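## Task

Remove both orange insoles from the hanger and put them down flat on the table next to each other, near but not overlapping. The remaining insole must stay clipped, and the hanger must stay on its rail.

## Robot and tools

ROBOT AND FRAME. There are two arms, left_arm and right_arm. In the scene frame the origin sits at table-top height, midway between the arms' nominal bases. +x points out over the table, +z points up, and left_arm is on the +y side. Arm names do not match left and right in the images. Calibrated bases: left_arm at (+0.011, +0.314, +0.028) m, right_arm at (+0.034, -0.319, +0.035) m, both yawed only slightly. Each gripper's fingers point along its own +z, and they open and close along its y. end_effector_position is the point between the pads, about 1 cm short of the fingertips. Joint ranges in rad: waist -2.618 to 3.054, shoulder 0 to 3.142, elbow 0 to 3.142 (straight at 2.901), wrist pitch and wrist yaw -1.571 to 1.571, wrist roll -2.094 to 2.094.

execute_actions. "actions" is a list of actions. Each action is a table of up to 15 rows, and each row is one control step of 1/30 s. If fewer rows are given, the last row is held for the rest of the 15 steps. Every row has 14 numbers in [-1, 1]: dx, dy, dz, rx, ry, rz, opening for left_arm, then the same seven for right_arm. The six pose numbers are an offset, not a pose. They are measured from that arm's Hand target as it stood when the action began, along that Hand target's own axes. Every row counts from that same start, but each new action starts from the new Hand target, so sending the same offset again moves the arm further. Scale: 1.0 equals 0.6 m or 180 degrees. rx, ry and rz form a single rotation vector. The opening is absolute: +1 is fully open (0.094 m) and -1 is closed. To make an arm hold still, send six zeros for its pose and repeat its current opening; a 0 in the opening slot is a real command. "cameras" lists camera names; ["all"] gives every camera and [] gives none. An empty actions list shows images and the current scene number and task.

move. "target" is either one 14-number row or a list of up to 15 such rows, using the same layout and scale as above. Every row is an offset from the Hand targets at the start of the move, not from the row before it. "speed" is the top path speed in m/s, from 0.002 to 2.9 with a default of 0.25. Turning is capped at twice that value in rad/s. It can be a single number or one per target. "blend" (m) rounds the corners of a list; 0 means stopping at each target. "opening_speed" sets how fast the opening changes, in units per second on the -1..1 scale, at least 0.2; use it to close gently on soft items. "grip_force" is the per-pad limit in newtons, 10 to 50, and it stays set until changed. Lower values close more slowly. With "blocking" false the call returns early while the move continues. Every path stops after 10 s. Paths do not avoid obstacles or the other arm. Faster moves stray more and strike harder. The result adds a "move:" line giving the ending: done (at rest within 10 mm and 2 degrees), off_target, moving, held or fault. limits=paced means the pose sent was clipped, and limits=held means a check withheld steps.

wait: "seconds" 0 to 10; the arms keep their last command and any running move carries on. stop: brakes a running move. zoom_image: "camera" (cam_high, cam_low, cam_left_wrist, cam_right_wrist) and "region" [x0, y0, x1, y1] in pixels from the top-left, no larger than 504 by 504. It works only on the newest images. finished_scene: "scene" is the current scene's number. It ends that scene permanently. Do not call anything else in the same reply after ending scene 1. All cameras are 672x504, and calibration data is supplied for projecting points.

RESULTS. end_effector_position (m) and end_effector_quat_wxyz are given in the scene frame and can be off by a few cm. "Hand target" is the last commanded pose after clipping, and the next offsets start from it. The controller limits the commanded orientation to within 40 degrees of the measured one. Grippers often come to rest short of the target because of friction or weight; waiting does not fix this. Another command, even all zeros, requests the target again; if it is still short, send the missing distance. "Tool commands" shows each gripper's current command. grip_measured uses the same -1..1 scale as the opening and reads slightly wide when empty. grip_effort_nm is the gripper motor's effort, negative when closing; it does not measure pad force. Joint torques include the arm's weight. Joint velocities marked "within noise" mean the arm is still. Action results also list positions at some steps.

CAUTIONS. Never hit fixed or heavy objects hard, and keep the arms, grippers and wrist cameras apart. A gripper closing on the other arm's fingers counts as pressing between the arms and can fail the task. An arm that is blocked keeps pushing; to release it, command its target back beyond its current position. Avoid paths near an arm's own base, because they can flip its shoulder posture. Avoid drops, releasing things that are still moving, and letting anything leave the table. Loose objects may occasionally be nudged by an outside push. Holding loads, staying stretched out, or straining toward unreachable poses heats the motors. A MOTOR HOT line appears at 75 °C. At 90 °C the arm folds and stops working, and at 100 °C it falls. Arm stops of any cause are costly.

Each tool is called after ">>>" as name(argument=value, ...), one argument or row to a line, values as JSON.

## Session

>>> execute_actions(
  actions=[],
)

Scene clock: 0.00 s.
left_arm: end_effector_position=(+0.4175, +0.3137, +0.1511) grip_measured=+1.000 grip_effort_nm=n/a end_effector_quat_wxyz=(+0.634, -0.008, +0.773, +0.002) | right_arm: end_effector_position=(+0.4304, -0.3067, +0.1443) grip_measured=+1.000 grip_effort_nm=n/a end_effector_quat_wxyz=(+0.611, +0.000, +0.791, -0.020)
Joint positions: left_arm=[-0.032 1.573 0.35 1.027 -0.025 -0.012 0.094] | right_arm=[0.046 1.553 0.329 0.967 0.104 -0.006 0.094]
Joint velocities: within noise
Joint torques (N m): no reading
Heat: left arm: 32 °C; right arm: 37 °C.
Hand target: left_arm +0.4194, +0.3137, +0.1573; +0.641, -0.008, +0.768, +0.001 | right_arm +0.4300, -0.3068, +0.1424; +0.608, +0.000, +0.794, -0.021
Tool commands: left_gripper/opening=+1.0 right_gripper/opening=+1.0

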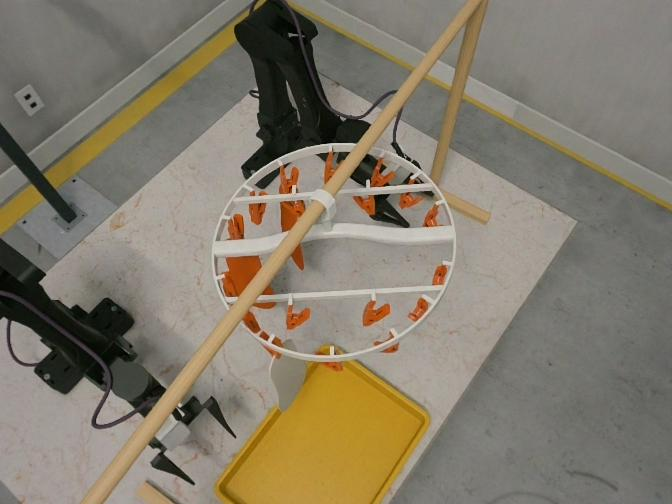

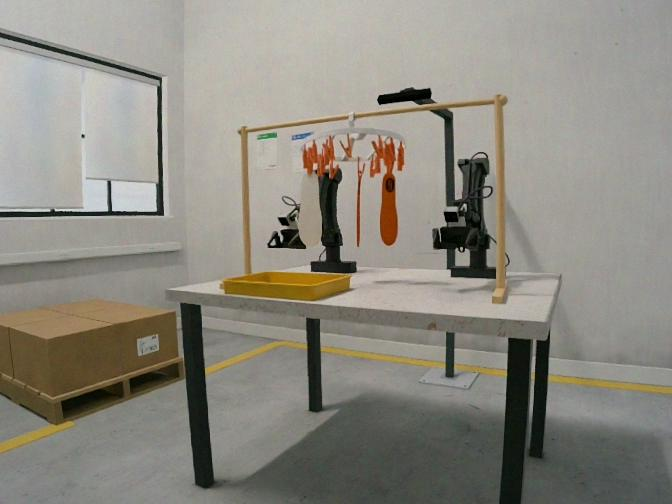

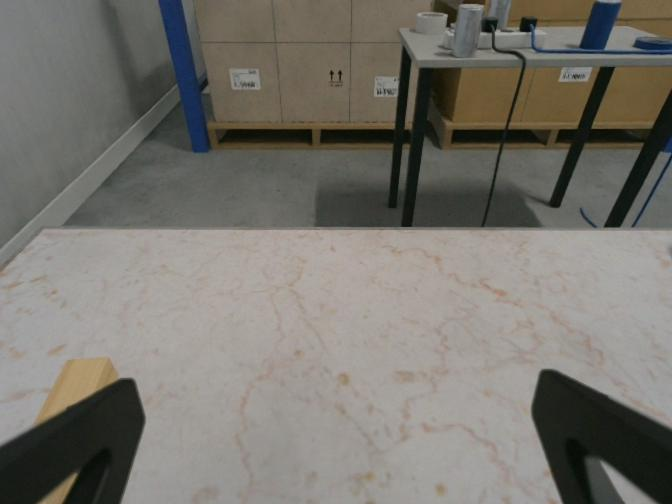

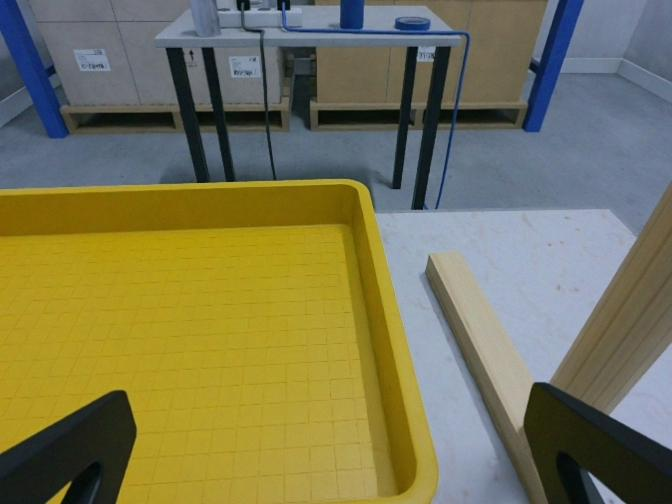

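>>> zoom_image(
  camera="cam_high",
  region=[190, 130, 480, 420],
)

>>> zoom_image(
  camera="cam_low",
  region=[270, 90, 450, 270],
)

Scaled by 1.738 from the camera's 672x504 image, which has a finer 960x720 frame.

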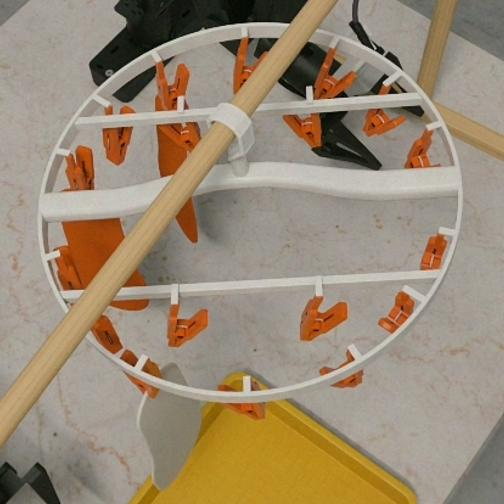

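Scaled by 2.800 from the camera's 672x504 image, which has a finer 960x720 frame.

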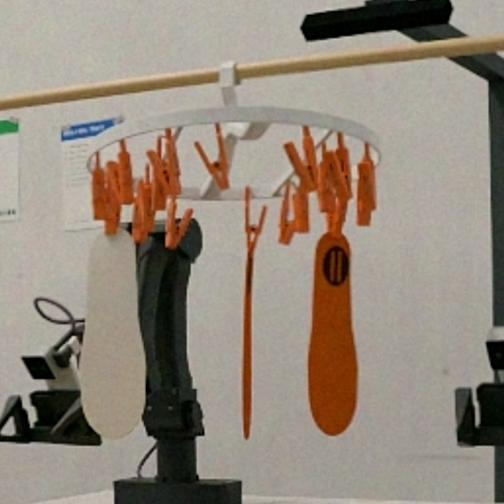

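>>> move(
  target=[-0.051,-0.218,-0.307,0.344,0,0.063,1,-0.032,0.322,-0.418,-0.172,-0.006,-0.046,1],
  cameras=["all"],
)

Scene clock: 44.67 s.
left_arm: end_effector_position=(+0.2455, +0.1838, +0.2056) grip_measured=+1.000 grip_effort_nm=-0.01 end_effector_quat_wxyz=(+0.541, +0.379, +0.672, -0.334) | right_arm: end_effector_position=(+0.1973, -0.1048, +0.2127) grip_measured=+1.000 grip_effort_nm=0.00 end_effector_quat_wxyz=(+0.588, -0.225, +0.763, +0.150)
Joint positions: left_arm=[0.142 0.861 0.335 0.002 1.18 0.452 0.094] | right_arm=[1.421 0.657 0.316 -0.082 0.869 0.294 0.094]
Joint torques (N m): left_arm=[-0.66 -1.36 9.83 1.3 0.41 0.04] | right_arm=[0.42 0.46 11.47 1.18 0.28 0.03]
Heat: left arm: 34 °C; right arm: 39 °C.
Hand target: left_arm +0.2455, +0.1810, +0.2214; +0.550, +0.395, +0.656, -0.333 | right_arm +0.1977, -0.1051, +0.2200; +0.590, -0.219, +0.763, +0.149
Off the commanded pose: left_arm 0.016 m, 3 deg | right_arm 0.007 m, 1 deg.
move: off_target (left_arm)
camera_calibration:
cam_left_wrist: T_world_to_cam=[[-0.87498, -0.483496, 0.02534, 0.300519], [-0.300867, 0.501979, -0.810862, 0.184601], [0.379328, -0.717111, -0.584689, 0.246969], [0, 0, 0, 1]] pos_world=[0.224806, 0.229739, 0.286471]
cam_right_wrist: T_world_to_cam=[[0.50792, -0.860813, 0.0319007, -0.197571], [-0.55229, -0.35385, -0.754829, 0.272309], [0.661055, 0.365774, -0.655146, 0.135028], [0, 0, 0, 1]] pos_world=[0.161483, -0.123105, 0.300312]

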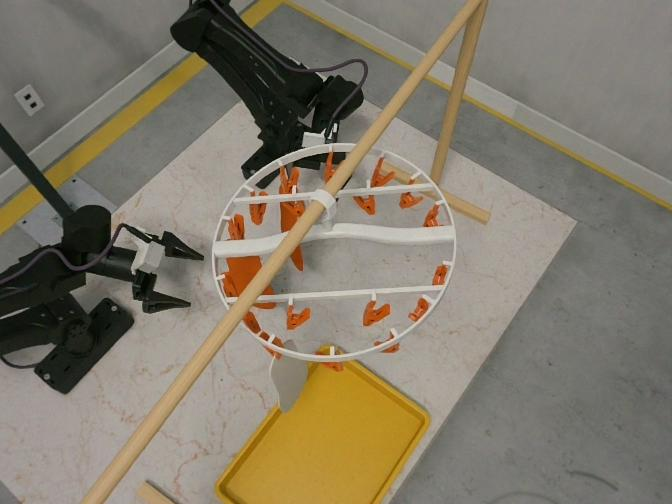

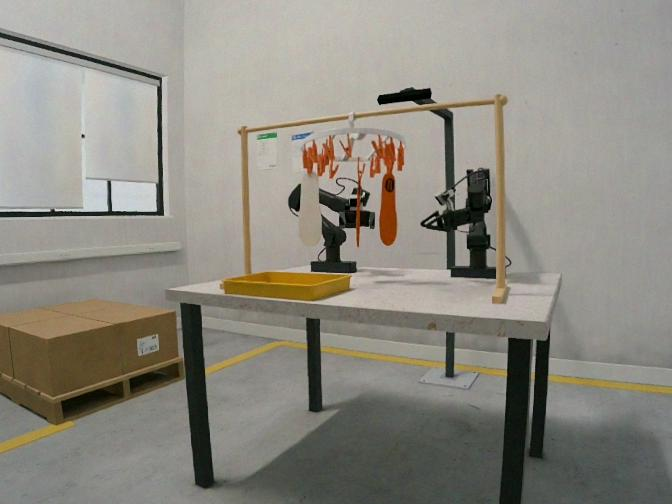

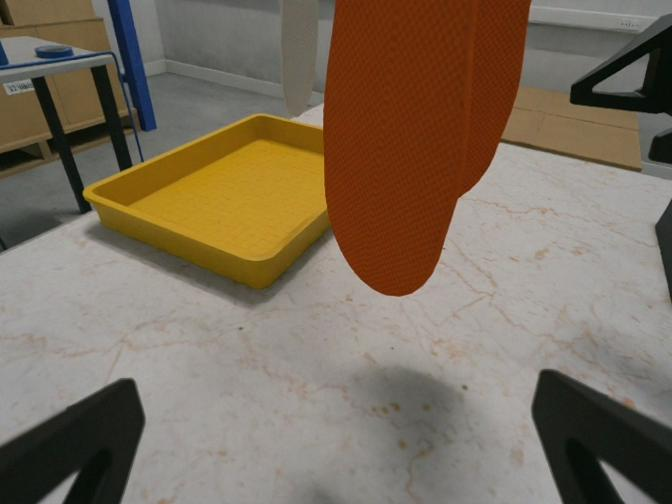

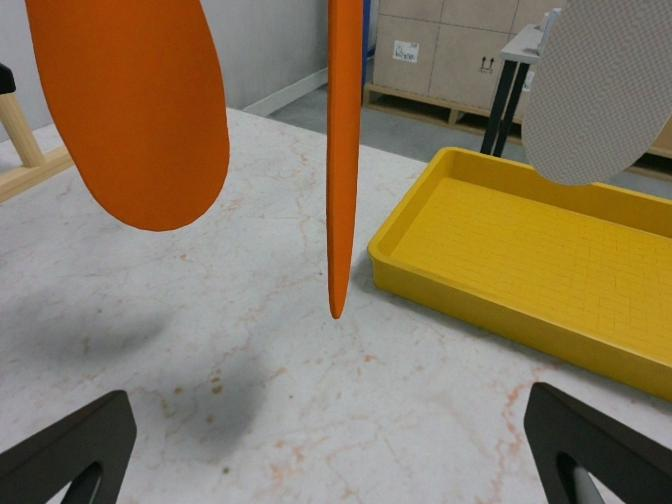

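>>> move(
  target=[0.053,-0.190,0.047,-0.241,0,-0.042,1,0.067,0,-0.022,0,0,0,1],
  cameras=["cam_left_wrist","cam_right_wrist","cam_high"],
)

Scene clock: 76.90 s.
left_arm: end_effector_position=(+0.1550, +0.1110, +0.1733) grip_measured=+1.000 grip_effort_nm=-0.01 end_effector_quat_wxyz=(+0.628, +0.134, +0.760, -0.099) | right_arm: end_effector_position=(+0.1784, -0.1123, +0.1920) grip_measured=+1.000 grip_effort_nm=0.00 end_effector_quat_wxyz=(+0.590, -0.215, +0.761, +0.161)
Joint positions: left_arm=[-1.759 0.974 0.315 -0.22 -1.319 -0.845 0.094] | right_arm=[1.574 0.618 0.235 -0.107 1.007 0.416 0.094]
Joint torques (N m): left_arm=[-0.21 -0.44 9.13 1 -0.59 -0.09] | right_arm=[0.49 -0.25 7.34 1.09 0.32 0.05]
Heat: left arm: 37 °C; right arm: 42 °C.
Hand target: left_arm +0.1550, +0.1080, +0.1854; +0.635, +0.120, +0.757, -0.102 | right_arm +0.1783, -0.1180, +0.1847; +0.590, -0.219, +0.763, +0.149
Off the commanded pose: left_arm 0.012 m, 2 deg | right_arm 0.009 m, 2 deg.
move: off_target (left_arm)
camera_calibration:
cam_left_wrist: T_world_to_cam=[[-0.334759, -0.941825, -0.0300233, 0.163675], [-0.543907, 0.219146, -0.810025, 0.236623], [0.769481, -0.254834, -0.585626, 0.0986246], [0, 0, 0, 1]] pos_world=[0.107603, 0.127431, 0.254342]
cam_right_wrist: T_world_to_cam=[[0.506704, -0.862112, 0.00375301, -0.188306], [-0.554969, -0.329506, -0.763829, 0.248566], [0.659743, 0.384952, -0.645407, 0.137291], [0, 0, 0, 1]] pos_world=[0.142785, -0.133288, 0.279177]
Images, in order (width x height): cam_high 672x504, cam_left_wrist 672x504, cam_right_wrist 672x504.

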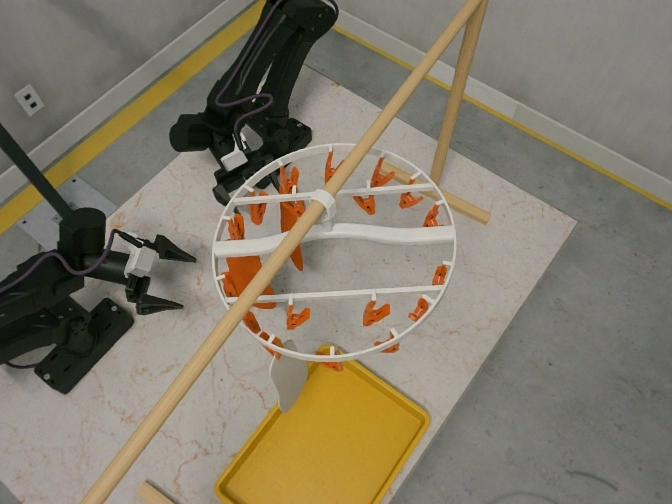

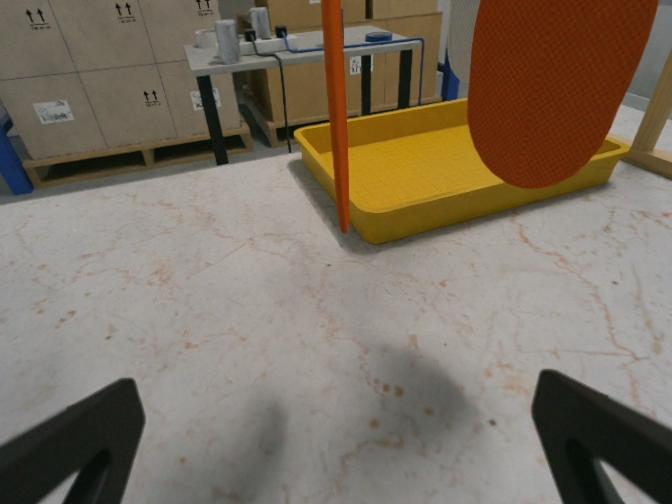

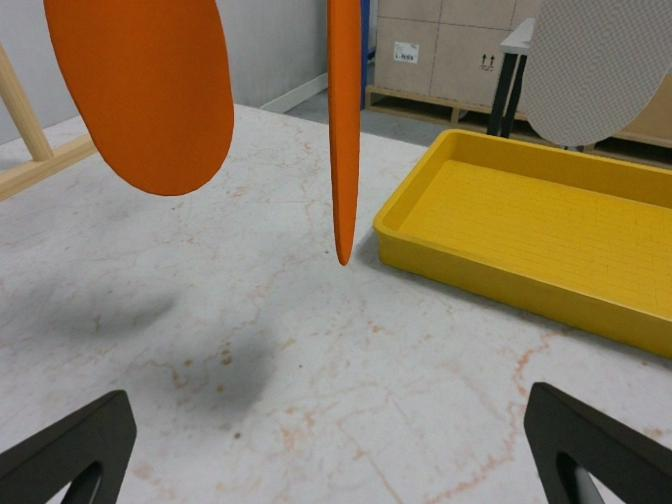

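>>> move(
  target=[
    [-0.035,-0.002,0.196,0,0,0,0.3,-0.046,-0.006,0.171,0,0,0,0.3],
    [-0.035,-0.002,0.196,0,0,0,-0.8,-0.046,-0.006,0.171,0,0,0,-0.8],
  ],
  grip_force=25,
  cameras=["all"],
)

Scene clock: 91.87 s.
left_arm: end_effector_position=(+0.2673, +0.0673, +0.1917) grip_measured=-0.798 grip_effort_nm=-0.11 end_effector_quat_wxyz=(+0.637, +0.116, +0.755, -0.107) | right_arm: end_effector_position=(+0.2687, -0.0700, +0.1799) grip_measured=-0.798 grip_effort_nm=-0.09 end_effector_quat_wxyz=(+0.588, -0.219, +0.765, +0.148)
Joint positions: left_arm=[-1.165 1.291 0.358 0.69 -0.812 -0.193 0.009] | right_arm=[1.053 1.13 0.288 0.528 0.534 0.131 0.009]
Joint torques (N m): left_arm=[0.64 -2.14 4.78 1.86 -0.04 0.04] | right_arm=[-0.55 -1.94 10.06 1.49 0.02 -0.06]
Heat: left arm: 36 °C; right arm: 41 °C.
Hand target: left_arm +0.2682, +0.0697, +0.1857; +0.635, +0.120, +0.757, -0.102 | right_arm +0.2715, -0.0669, +0.1846; +0.590, -0.219, +0.763, +0.149
Off the commanded pose: left_arm 0.007 m, 1 deg | right_arm 0.006 m, 0 deg.
grip_force (N): 25, 25
move: done
camera_calibration:
cam_left_wrist: T_world_to_cam=[[-0.317913, -0.948119, 0.00150762, 0.150536], [-0.535579, 0.178272, -0.825454, 0.325679], [0.78236, -0.26323, -0.564468, 0.00495542], [0, 0, 0, 1]] pos_world=[0.218407, 0.0859714, 0.271403]
cam_right_wrist: T_world_to_cam=[[0.498436, -0.866474, 0.02801, -0.200031], [-0.558204, -0.34549, -0.754351, 0.301402], [0.663302, 0.36036, -0.655874, 0.0528263], [0, 0, 0, 1]] pos_world=[0.232907, -0.088227, 0.267613]

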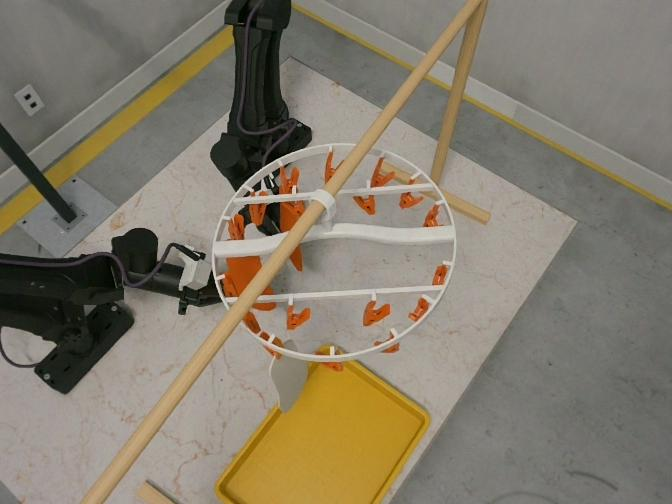

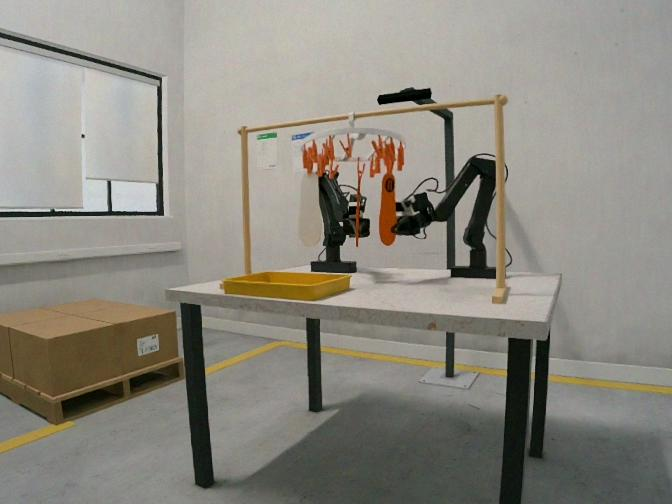

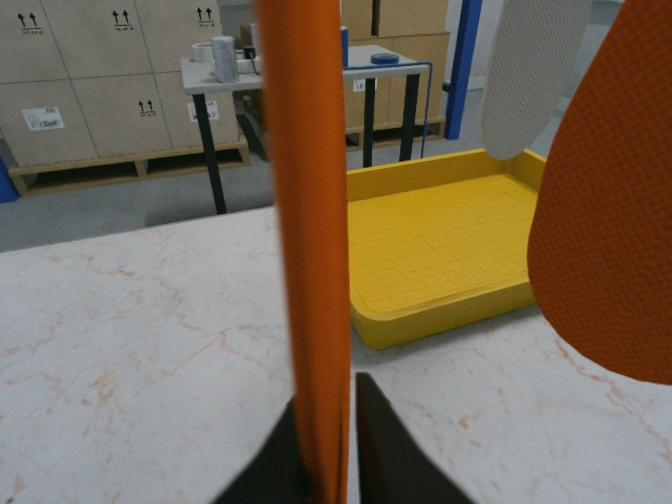

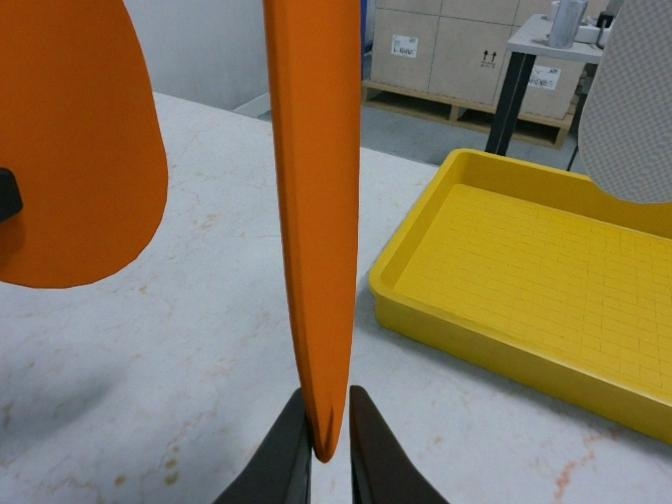

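>>> move(
  target=[0,0,0,0,0,0,-1,0,0,0,0,0,0,-1],
  grip_force=50,
  cameras=["cam_left_wrist","cam_right_wrist"],
)

Scene clock: 94.87 s.
left_arm: end_effector_position=(+0.2673, +0.0673, +0.1918) grip_measured=-0.960 grip_effort_nm=-1.04 end_effector_quat_wxyz=(+0.637, +0.116, +0.755, -0.108) | right_arm: end_effector_position=(+0.2687, -0.0700, +0.1800) grip_measured=-0.983 grip_effort_nm=-0.89 end_effector_quat_wxyz=(+0.588, -0.219, +0.765, +0.148)
Joint positions: left_arm=[-1.165 1.291 0.358 0.69 -0.812 -0.193 0.002] | right_arm=[1.053 1.13 0.288 0.529 0.534 0.13 0.001]
Joint torques (N m): left_arm=[0.64 -2.13 4.78 1.87 -0.04 0.03] | right_arm=[-0.54 -1.92 10.09 1.51 0.03 -0.06]
Heat: left arm: 35 °C; right arm: 41 °C.
Hand target: left_arm +0.2682, +0.0697, +0.1858; +0.635, +0.120, +0.757, -0.102 | right_arm +0.2715, -0.0669, +0.1847; +0.590, -0.219, +0.763, +0.149
Off the commanded pose: left_arm 0.007 m, 1 deg | right_arm 0.006 m, 0 deg.
move: done
camera_calibration:
cam_left_wrist: T_world_to_cam=[[-0.317899, -0.948123, 0.00180571, 0.150547], [-0.535397, 0.177943, -0.825643, 0.325701], [0.782489, -0.263438, -0.56419, 0.00489543], [0, 0, 0, 1]] pos_world=[0.218408, 0.0860707, 0.271403]
cam_right_wrist: T_world_to_cam=[[0.49855, -0.866402, 0.0281988, -0.200052], [-0.557892, -0.345583, -0.754538, 0.301316], [0.663479, 0.360443, -0.65565, 0.0527993], [0, 0, 0, 1]] pos_world=[0.232807, -0.0882267, 0.267614]
Images, in order (width x height): cam_left_wrist 672x504, cam_right_wrist 672x504.

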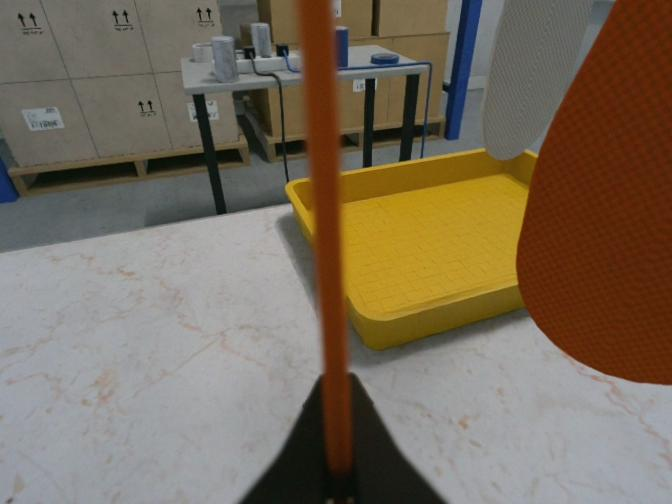

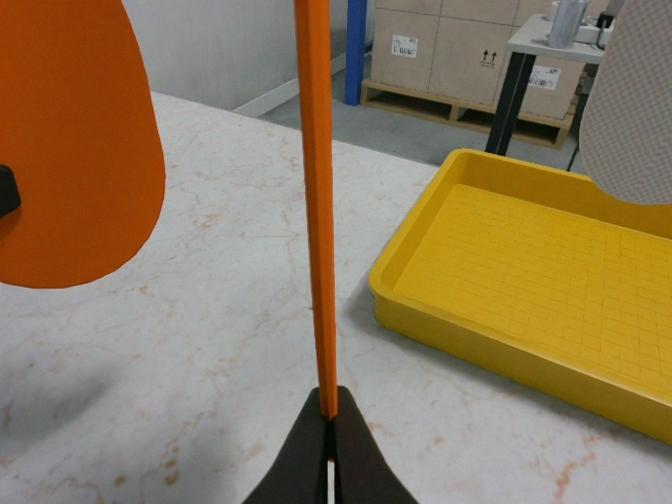

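>>> move(
  target=[0.0986,0,0.0175,0,0,0,-1,0,0,0,0,0,0,-1],
  speed=0.1,
  cameras=["cam_low","cam_left_wrist","cam_high"],
)

Scene clock: 98.33 s.
left_arm: end_effector_position=(+0.2706, +0.0623, +0.1495) grip_measured=-0.960 grip_effort_nm=-1.04 end_effector_quat_wxyz=(+0.653, +0.093, +0.739, -0.133) | right_arm: end_effector_position=(+0.2685, -0.0698, +0.1800) grip_measured=-0.983 grip_effort_nm=-0.89 end_effector_quat_wxyz=(+0.588, -0.220, +0.764, +0.148)
Joint positions: left_arm=[-1.163 1.638 0.263 1.214 -0.812 -0.193 0.002] | right_arm=[1.053 1.13 0.288 0.529 0.533 0.13 0.001]
Joint torques (N m): left_arm=[0.39 -2.3 1.91 1.32 -0.01 0.02] | right_arm=[-0.53 -1.95 10.06 1.5 0.02 -0.07]
Heat: left arm: 35 °C; right arm: 41 °C.
Hand target: left_arm +0.2683, +0.0696, +0.1257; +0.635, +0.120, +0.757, -0.102 | right_arm +0.2715, -0.0669, +0.1847; +0.590, -0.219, +0.763, +0.149
Off the commanded pose: left_arm 0.025 m, 6 deg | right_arm 0.006 m, 0 deg.
move: off_target (left_arm)
camera_calibration:
cam_left_wrist: T_world_to_cam=[[-0.31652, -0.946607, 0.0612454, 0.137486], [-0.50735, 0.114383, -0.854115, 0.294075], [0.801506, -0.301417, -0.516465, -0.0327512], [0, 0, 0, 1]] pos_world=[0.218967, 0.0866366, 0.225839]
Images, in order (width x height): cam_high 672x504, cam_low 672x504, cam_left_wrist 672x504.

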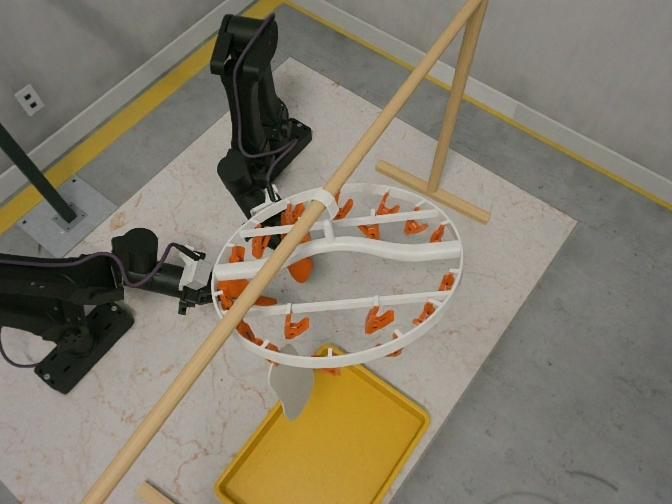

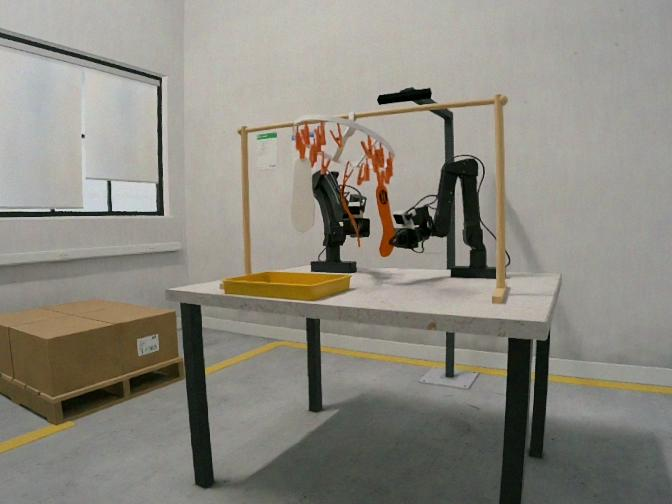

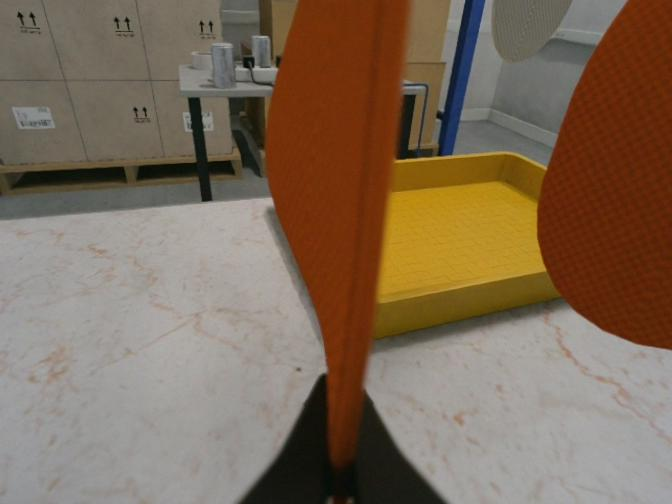

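>>> move(
  target=[0.0657,0,0.0117,0,0,0,-1,0.0966,0.003,0.026,0,0,0,-1],
  speed=0.1,
  cameras=["cam_low","cam_left_wrist","cam_high","cam_right_wrist"],
)

Scene clock: 104.70 s.
left_arm: end_effector_position=(+0.2680, +0.0684, +0.0915) grip_measured=-0.960 grip_effort_nm=-1.04 end_effector_quat_wxyz=(+0.639, +0.112, +0.753, -0.109) | right_arm: end_effector_position=(+0.2752, -0.0614, +0.1436) grip_measured=-0.984 grip_effort_nm=-0.88 end_effector_quat_wxyz=(+0.608, -0.201, +0.750, +0.167)
Joint positions: left_arm=[-1.162 1.979 0.23 1.514 -0.811 -0.193 0.002] | right_arm=[1.048 1.485 0.191 1.054 0.535 0.13 0.001]
Joint torques (N m): left_arm=[0.36 -3.71 1.89 1.71 -0.04 0.03] | right_arm=[-0.16 -2.58 4.22 1.31 0 -0.08]
Heat: left arm: 34 °C; right arm: 41 °C.
Hand target: left_arm +0.2683, +0.0696, +0.0856; +0.635, +0.120, +0.757, -0.102 | right_arm +0.2716, -0.0670, +0.1246; +0.590, -0.219, +0.763, +0.149
Off the commanded pose: left_arm 0.006 m, 1 deg | right_arm 0.020 m, 4 deg.
move: off_target (right_arm)
camera_calibration:
cam_left_wrist: T_world_to_cam=[[-0.315171, -0.949005, 0.0075663, 0.15067], [-0.532786, 0.170333, -0.82893, 0.24326], [0.78537, -0.265286, -0.559301, -0.0531196], [0, 0, 0, 1]] pos_world=[0.218811, 0.087459, 0.170796]
cam_right_wrist: T_world_to_cam=[[0.493625, -0.86961, -0.0105983, -0.188108], [-0.532686, -0.292696, -0.794088, 0.28252], [0.687445, 0.397627, -0.607711, 0.010344], [0, 0, 0, 1]] pos_world=[0.236239, -0.0850014, 0.228639]

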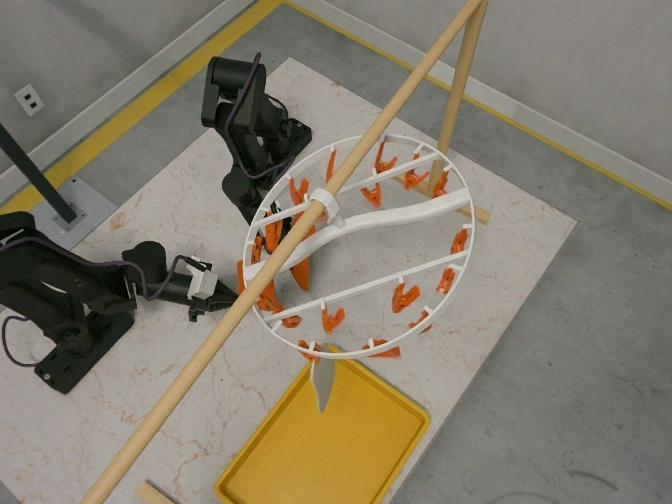

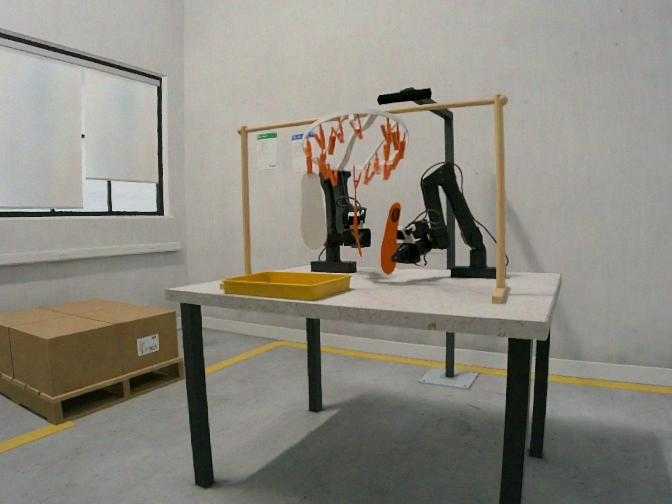

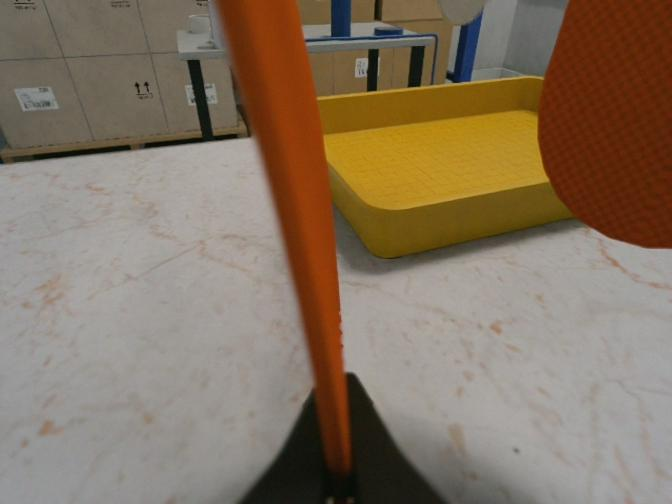

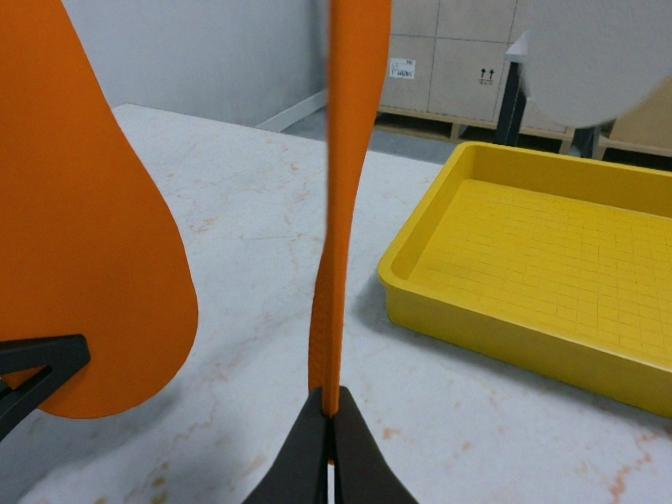

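>>> move(
  target=[0,0,0,0,0,0,-1,0.0885,0.003,0.024,0,0,0,-1],
  speed=0.1,
  cameras=["cam_low","cam_high"],
)

Scene clock: 107.23 s.
left_arm: end_effector_position=(+0.2680, +0.0684, +0.0915) grip_measured=-0.960 grip_effort_nm=-1.04 end_effector_quat_wxyz=(+0.639, +0.112, +0.753, -0.109) | right_arm: end_effector_position=(+0.2723, -0.0663, +0.0749) grip_measured=-0.984 grip_effort_nm=-0.87 end_effector_quat_wxyz=(+0.593, -0.213, +0.761, +0.152)
Joint positions: left_arm=[-1.162 1.979 0.23 1.514 -0.811 -0.193 0.002] | right_arm=[1.048 2.011 0.148 1.568 0.534 0.131 0.001]
Joint torques (N m): left_arm=[0.39 -3.71 1.89 1.7 -0.04 0.03] | right_arm=[-0.09 -4.62 2.47 1.47 0.01 -0.04]
Heat: left arm: 34 °C; right arm: 41 °C.
Hand target: left_arm +0.2683, +0.0696, +0.0856; +0.635, +0.120, +0.757, -0.102 | right_arm +0.2715, -0.0669, +0.0695; +0.590, -0.219, +0.763, +0.149
Off the commanded pose: left_arm 0.006 m, 1 deg | right_arm 0.005 m, 1 deg.
joint sent to its limit (right arm) — joint 4 (wrist pitch), upper limit. The joint targets still meet the commanded pose.
move: done
Images, in order (width x height): cam_high 672x504, cam_low 672x504.

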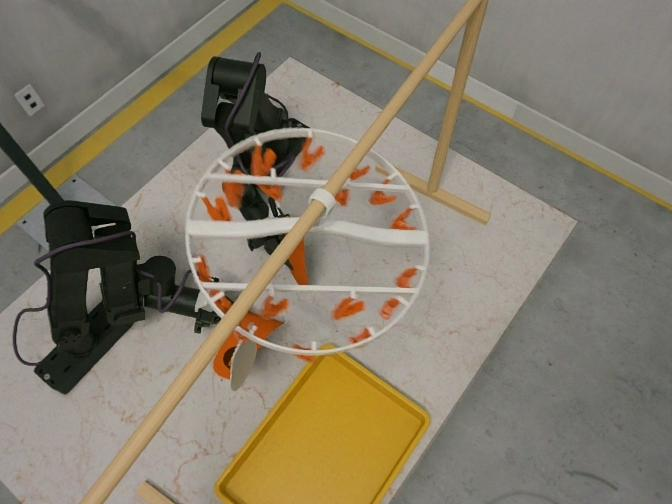

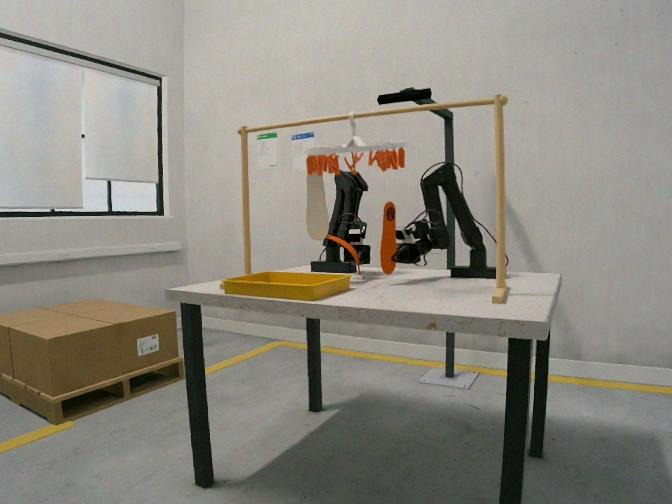

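>>> move(
  target=[-0.131,0.196,-0.067,0.394,0,0.070,-1,-0.19,0.127,0.047,-0.322,-0.010,-0.087,-1],
  cameras=["cam_low","cam_high"],
)

Scene clock: 119.70 s.
left_arm: end_effector_position=(+0.2769, +0.1864, +0.1604) grip_measured=-0.960 grip_effort_nm=-1.04 end_effector_quat_wxyz=(+0.548, +0.441, +0.559, -0.439) | right_arm: end_effector_position=(+0.2770, +0.0287, +0.1717) grip_measured=-0.984 grip_effort_nm=-0.87 end_effector_quat_wxyz=(-0.442, +0.570, -0.550, -0.420)
Joint positions: left_arm=[0.189 1.599 0.405 0.567 1.546 0.619 0.002] | right_arm=[0.588 1.671 0.695 0.552 -0.9 -0.385 0.001]
Joint torques (N m): left_arm=[0.61 -4.89 6.63 1.06 0.48 0.07] | right_arm=[-0.44 -5.56 9.73 1.16 -0.31 -0.07]
Heat: left arm: 33 °C; right arm: 39 °C.
Hand target: left_arm +0.2803, +0.1895, +0.1699; +0.454, +0.543, +0.541, -0.455 | right_arm +0.2800, +0.0304, +0.1698; -0.435, +0.572, -0.551, -0.424
Off the commanded pose: left_arm 0.010 m, 16 deg | right_arm 0.004 m, 1 deg.
joint sent to its limit (left arm) — joint 5 (wrist yaw), upper limit. The joint targets are off in orientation, not in position.
move: off_target (left_arm)
Images, in order (width x height): cam_high 672x504, cam_low 672x504.

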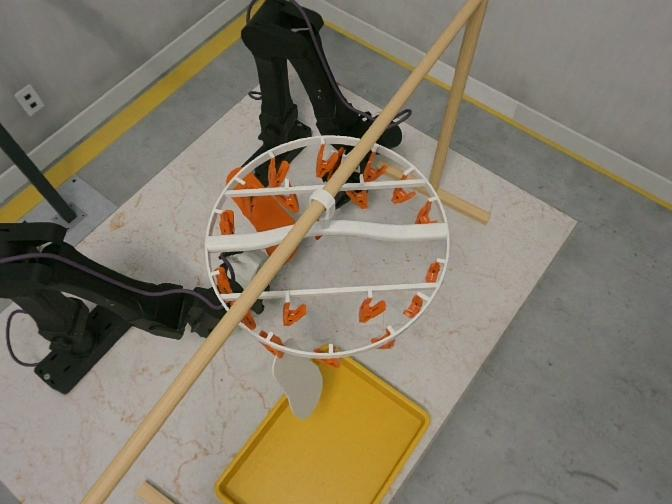

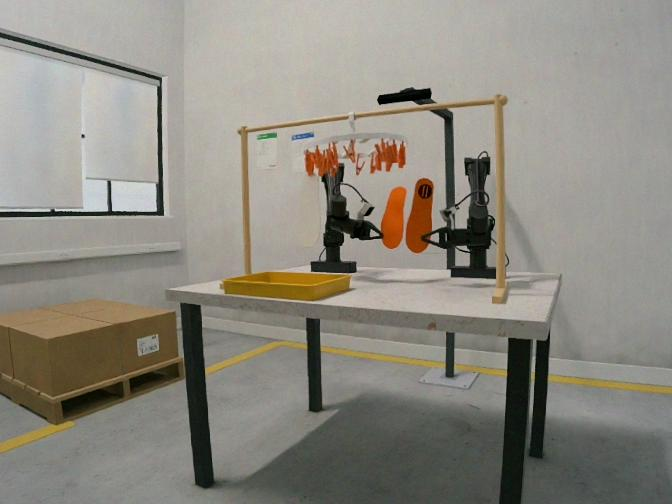

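>>> move(
  target=[0.029,-0.025,0.026,-0.116,-0.011,-0.518,-1,0.026,-0.008,0.032,-0.031,0.091,0.470,-1],
  cameras=["all"],
)

Scene clock: 138.77 s.
left_arm: end_effector_position=(+0.2588, +0.1788, +0.1426) grip_measured=-0.960 grip_effort_nm=-1.04 end_effector_quat_wxyz=(+0.071, -0.114, +0.823, -0.552) | right_arm: end_effector_position=(+0.2824, +0.0440, +0.1512) grip_measured=-0.984 grip_effort_nm=-0.87 end_effector_quat_wxyz=(-0.053, -0.125, +0.824, +0.550)
Joint positions: left_arm=[0.104 1.36 0.594 -0.474 1.157 -0.369 0.002] | right_arm=[0.576 1.85 1.062 -0.091 -1.04 0.711 0.001]
Joint torques (N m): left_arm=[-0.73 -2.39 8.49 0.71 0.48 -0.05] | right_arm=[-0.54 -7.39 9.87 0.87 -0.51 -0.04]
Heat: left arm: 35 °C; right arm: 39 °C.
Hand target: left_arm +0.2652, +0.1772, +0.1500; +0.073, -0.107, +0.822, -0.555 | right_arm +0.2852, +0.0450, +0.1499; -0.063, -0.122, +0.823, +0.551
Off the commanded pose: left_arm 0.010 m, 1 deg | right_arm 0.003 m, 1 deg.
move: done
camera_calibration:
cam_left_wrist: T_world_to_cam=[[0.0950223, -0.364302, 0.92642, -0.089462], [-0.978162, 0.138642, 0.154849, 0.242574], [-0.184853, -0.920903, -0.343173, 0.349513], [0, 0, 0, 1]] pos_world=[0.310385, 0.255646, 0.165261]
cam_right_wrist: T_world_to_cam=[[0.143415, -0.376037, -0.915439, 0.114102], [-0.772557, -0.620662, 0.13392, 0.265046], [-0.618537, 0.688023, -0.379522, 0.28962], [0, 0, 0, 1]] pos_world=[0.36754, 0.00814516, 0.178876]

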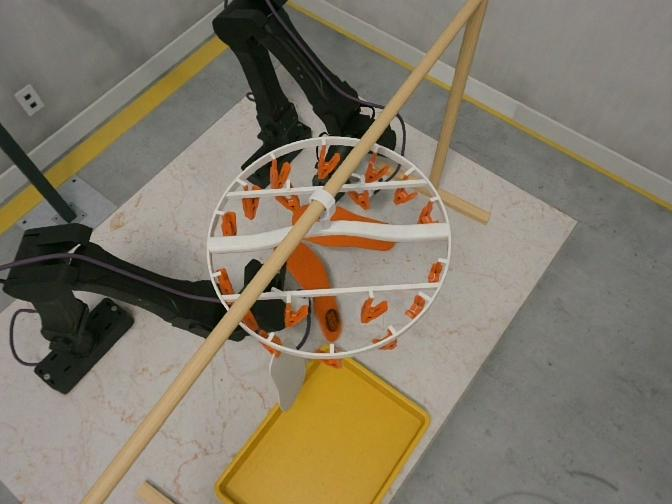

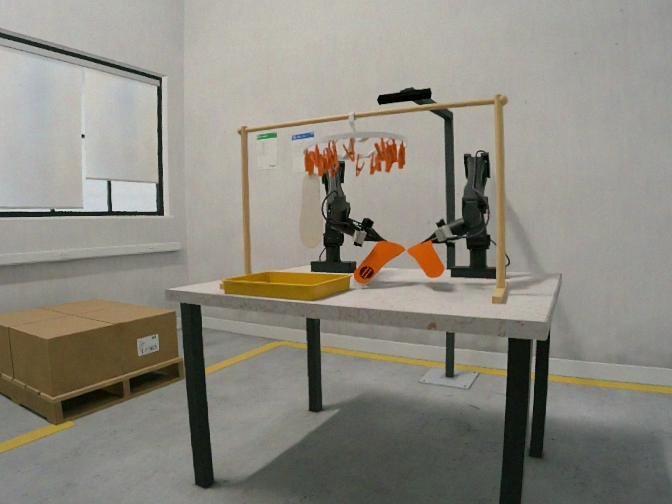

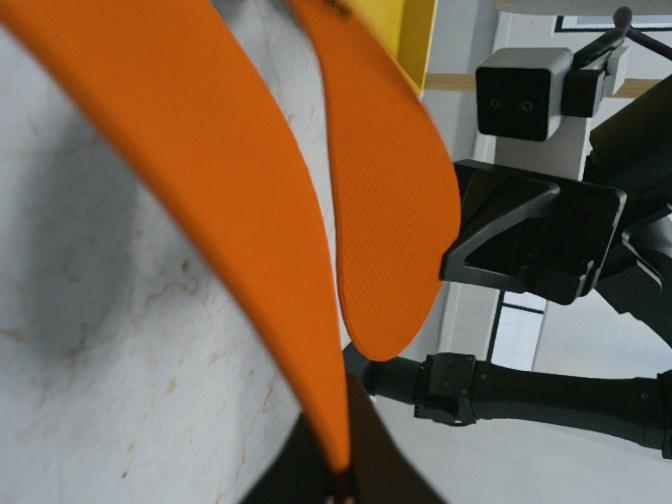

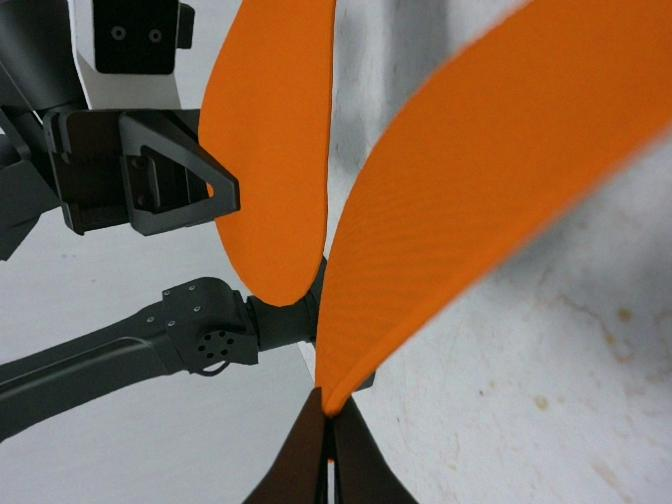

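>>> move(
  target=[0,0.124,0.05,0,0,0,-1,0.004,-0.123,0.051,-0.004,0.128,-0.053,-1],
  cameras=["all"],
)

Scene clock: 154.10 s.
left_arm: end_effector_position=(+0.2703, +0.1805, +0.0729) grip_measured=-0.960 grip_effort_nm=-1.04 end_effector_quat_wxyz=(+0.080, -0.108, +0.824, -0.550) | right_arm: end_effector_position=(+0.2836, +0.0436, +0.0773) grip_measured=-0.984 grip_effort_nm=-0.87 end_effector_quat_wxyz=(-0.177, -0.297, +0.779, +0.523)
Joint positions: left_arm=[0.104 1.647 0.48 -0.054 1.152 -0.366 0.002] | right_arm=[0.551 2.419 1.717 -1.122 -1.155 -0.314 0.001]
Joint torques (N m): left_arm=[-0.73 -3.36 2.99 1.01 0.52 -0.05] | right_arm=[-0.03 -10.48 8.5 -0.21 -0.5 -0.18]
Heat: left arm: 36 °C; right arm: 40 °C.
Hand target: left_arm +0.2653, +0.1772, +0.0698; +0.073, -0.107, +0.822, -0.555 | right_arm +0.2853, +0.0448, +0.0700; -0.181, -0.296, +0.778, +0.524
Off the commanded pose: left_arm 0.007 m, 1 deg | right_arm 0.008 m, 1 deg.
move: done
camera_calibration:
cam_left_wrist: T_world_to_cam=[[0.0740886, -0.371108, 0.925629, -0.0184552], [-0.981413, 0.137637, 0.133736, 0.266935], [-0.177031, -0.918333, -0.354013, 0.32749], [0, 0, 0, 1]] pos_world=[0.321316, 0.257156, 0.0973197]
cam_right_wrist: T_world_to_cam=[[0.27909, -0.289053, -0.915728, 0.00385393], [-0.435872, -0.887854, 0.147412, 0.190792], [-0.855643, 0.357999, -0.373781, 0.343696], [0, 0, 0, 1]] pos_world=[0.376166, 0.0474662, 0.103871]

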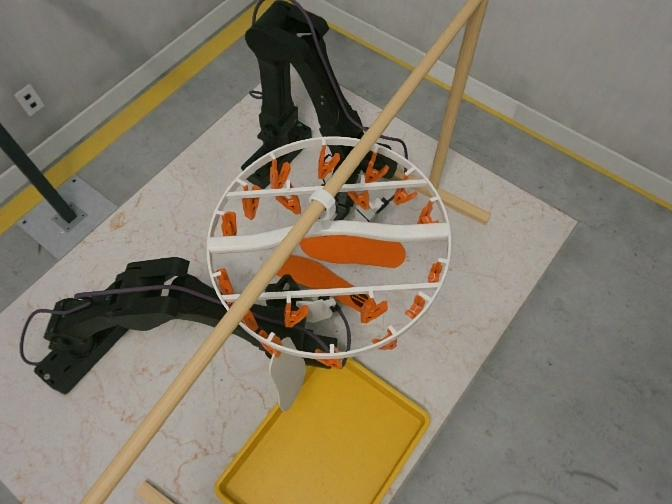

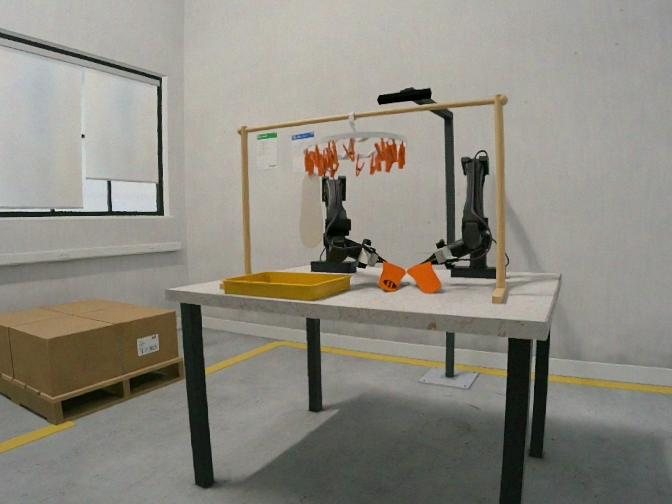

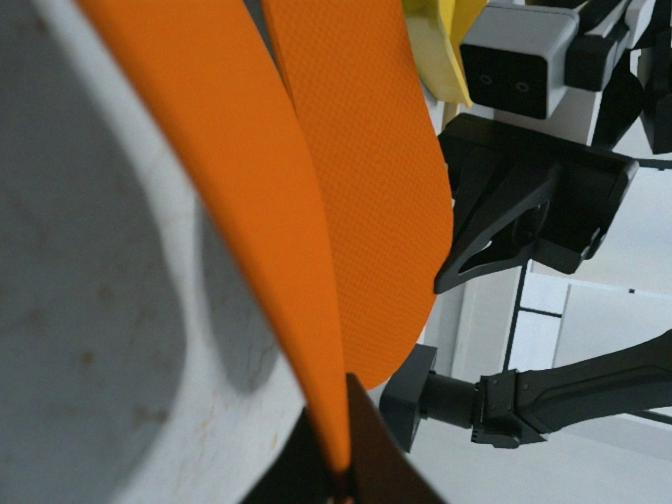

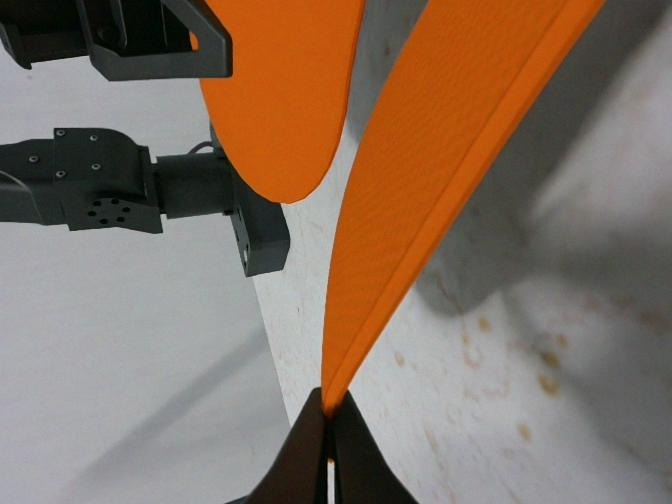

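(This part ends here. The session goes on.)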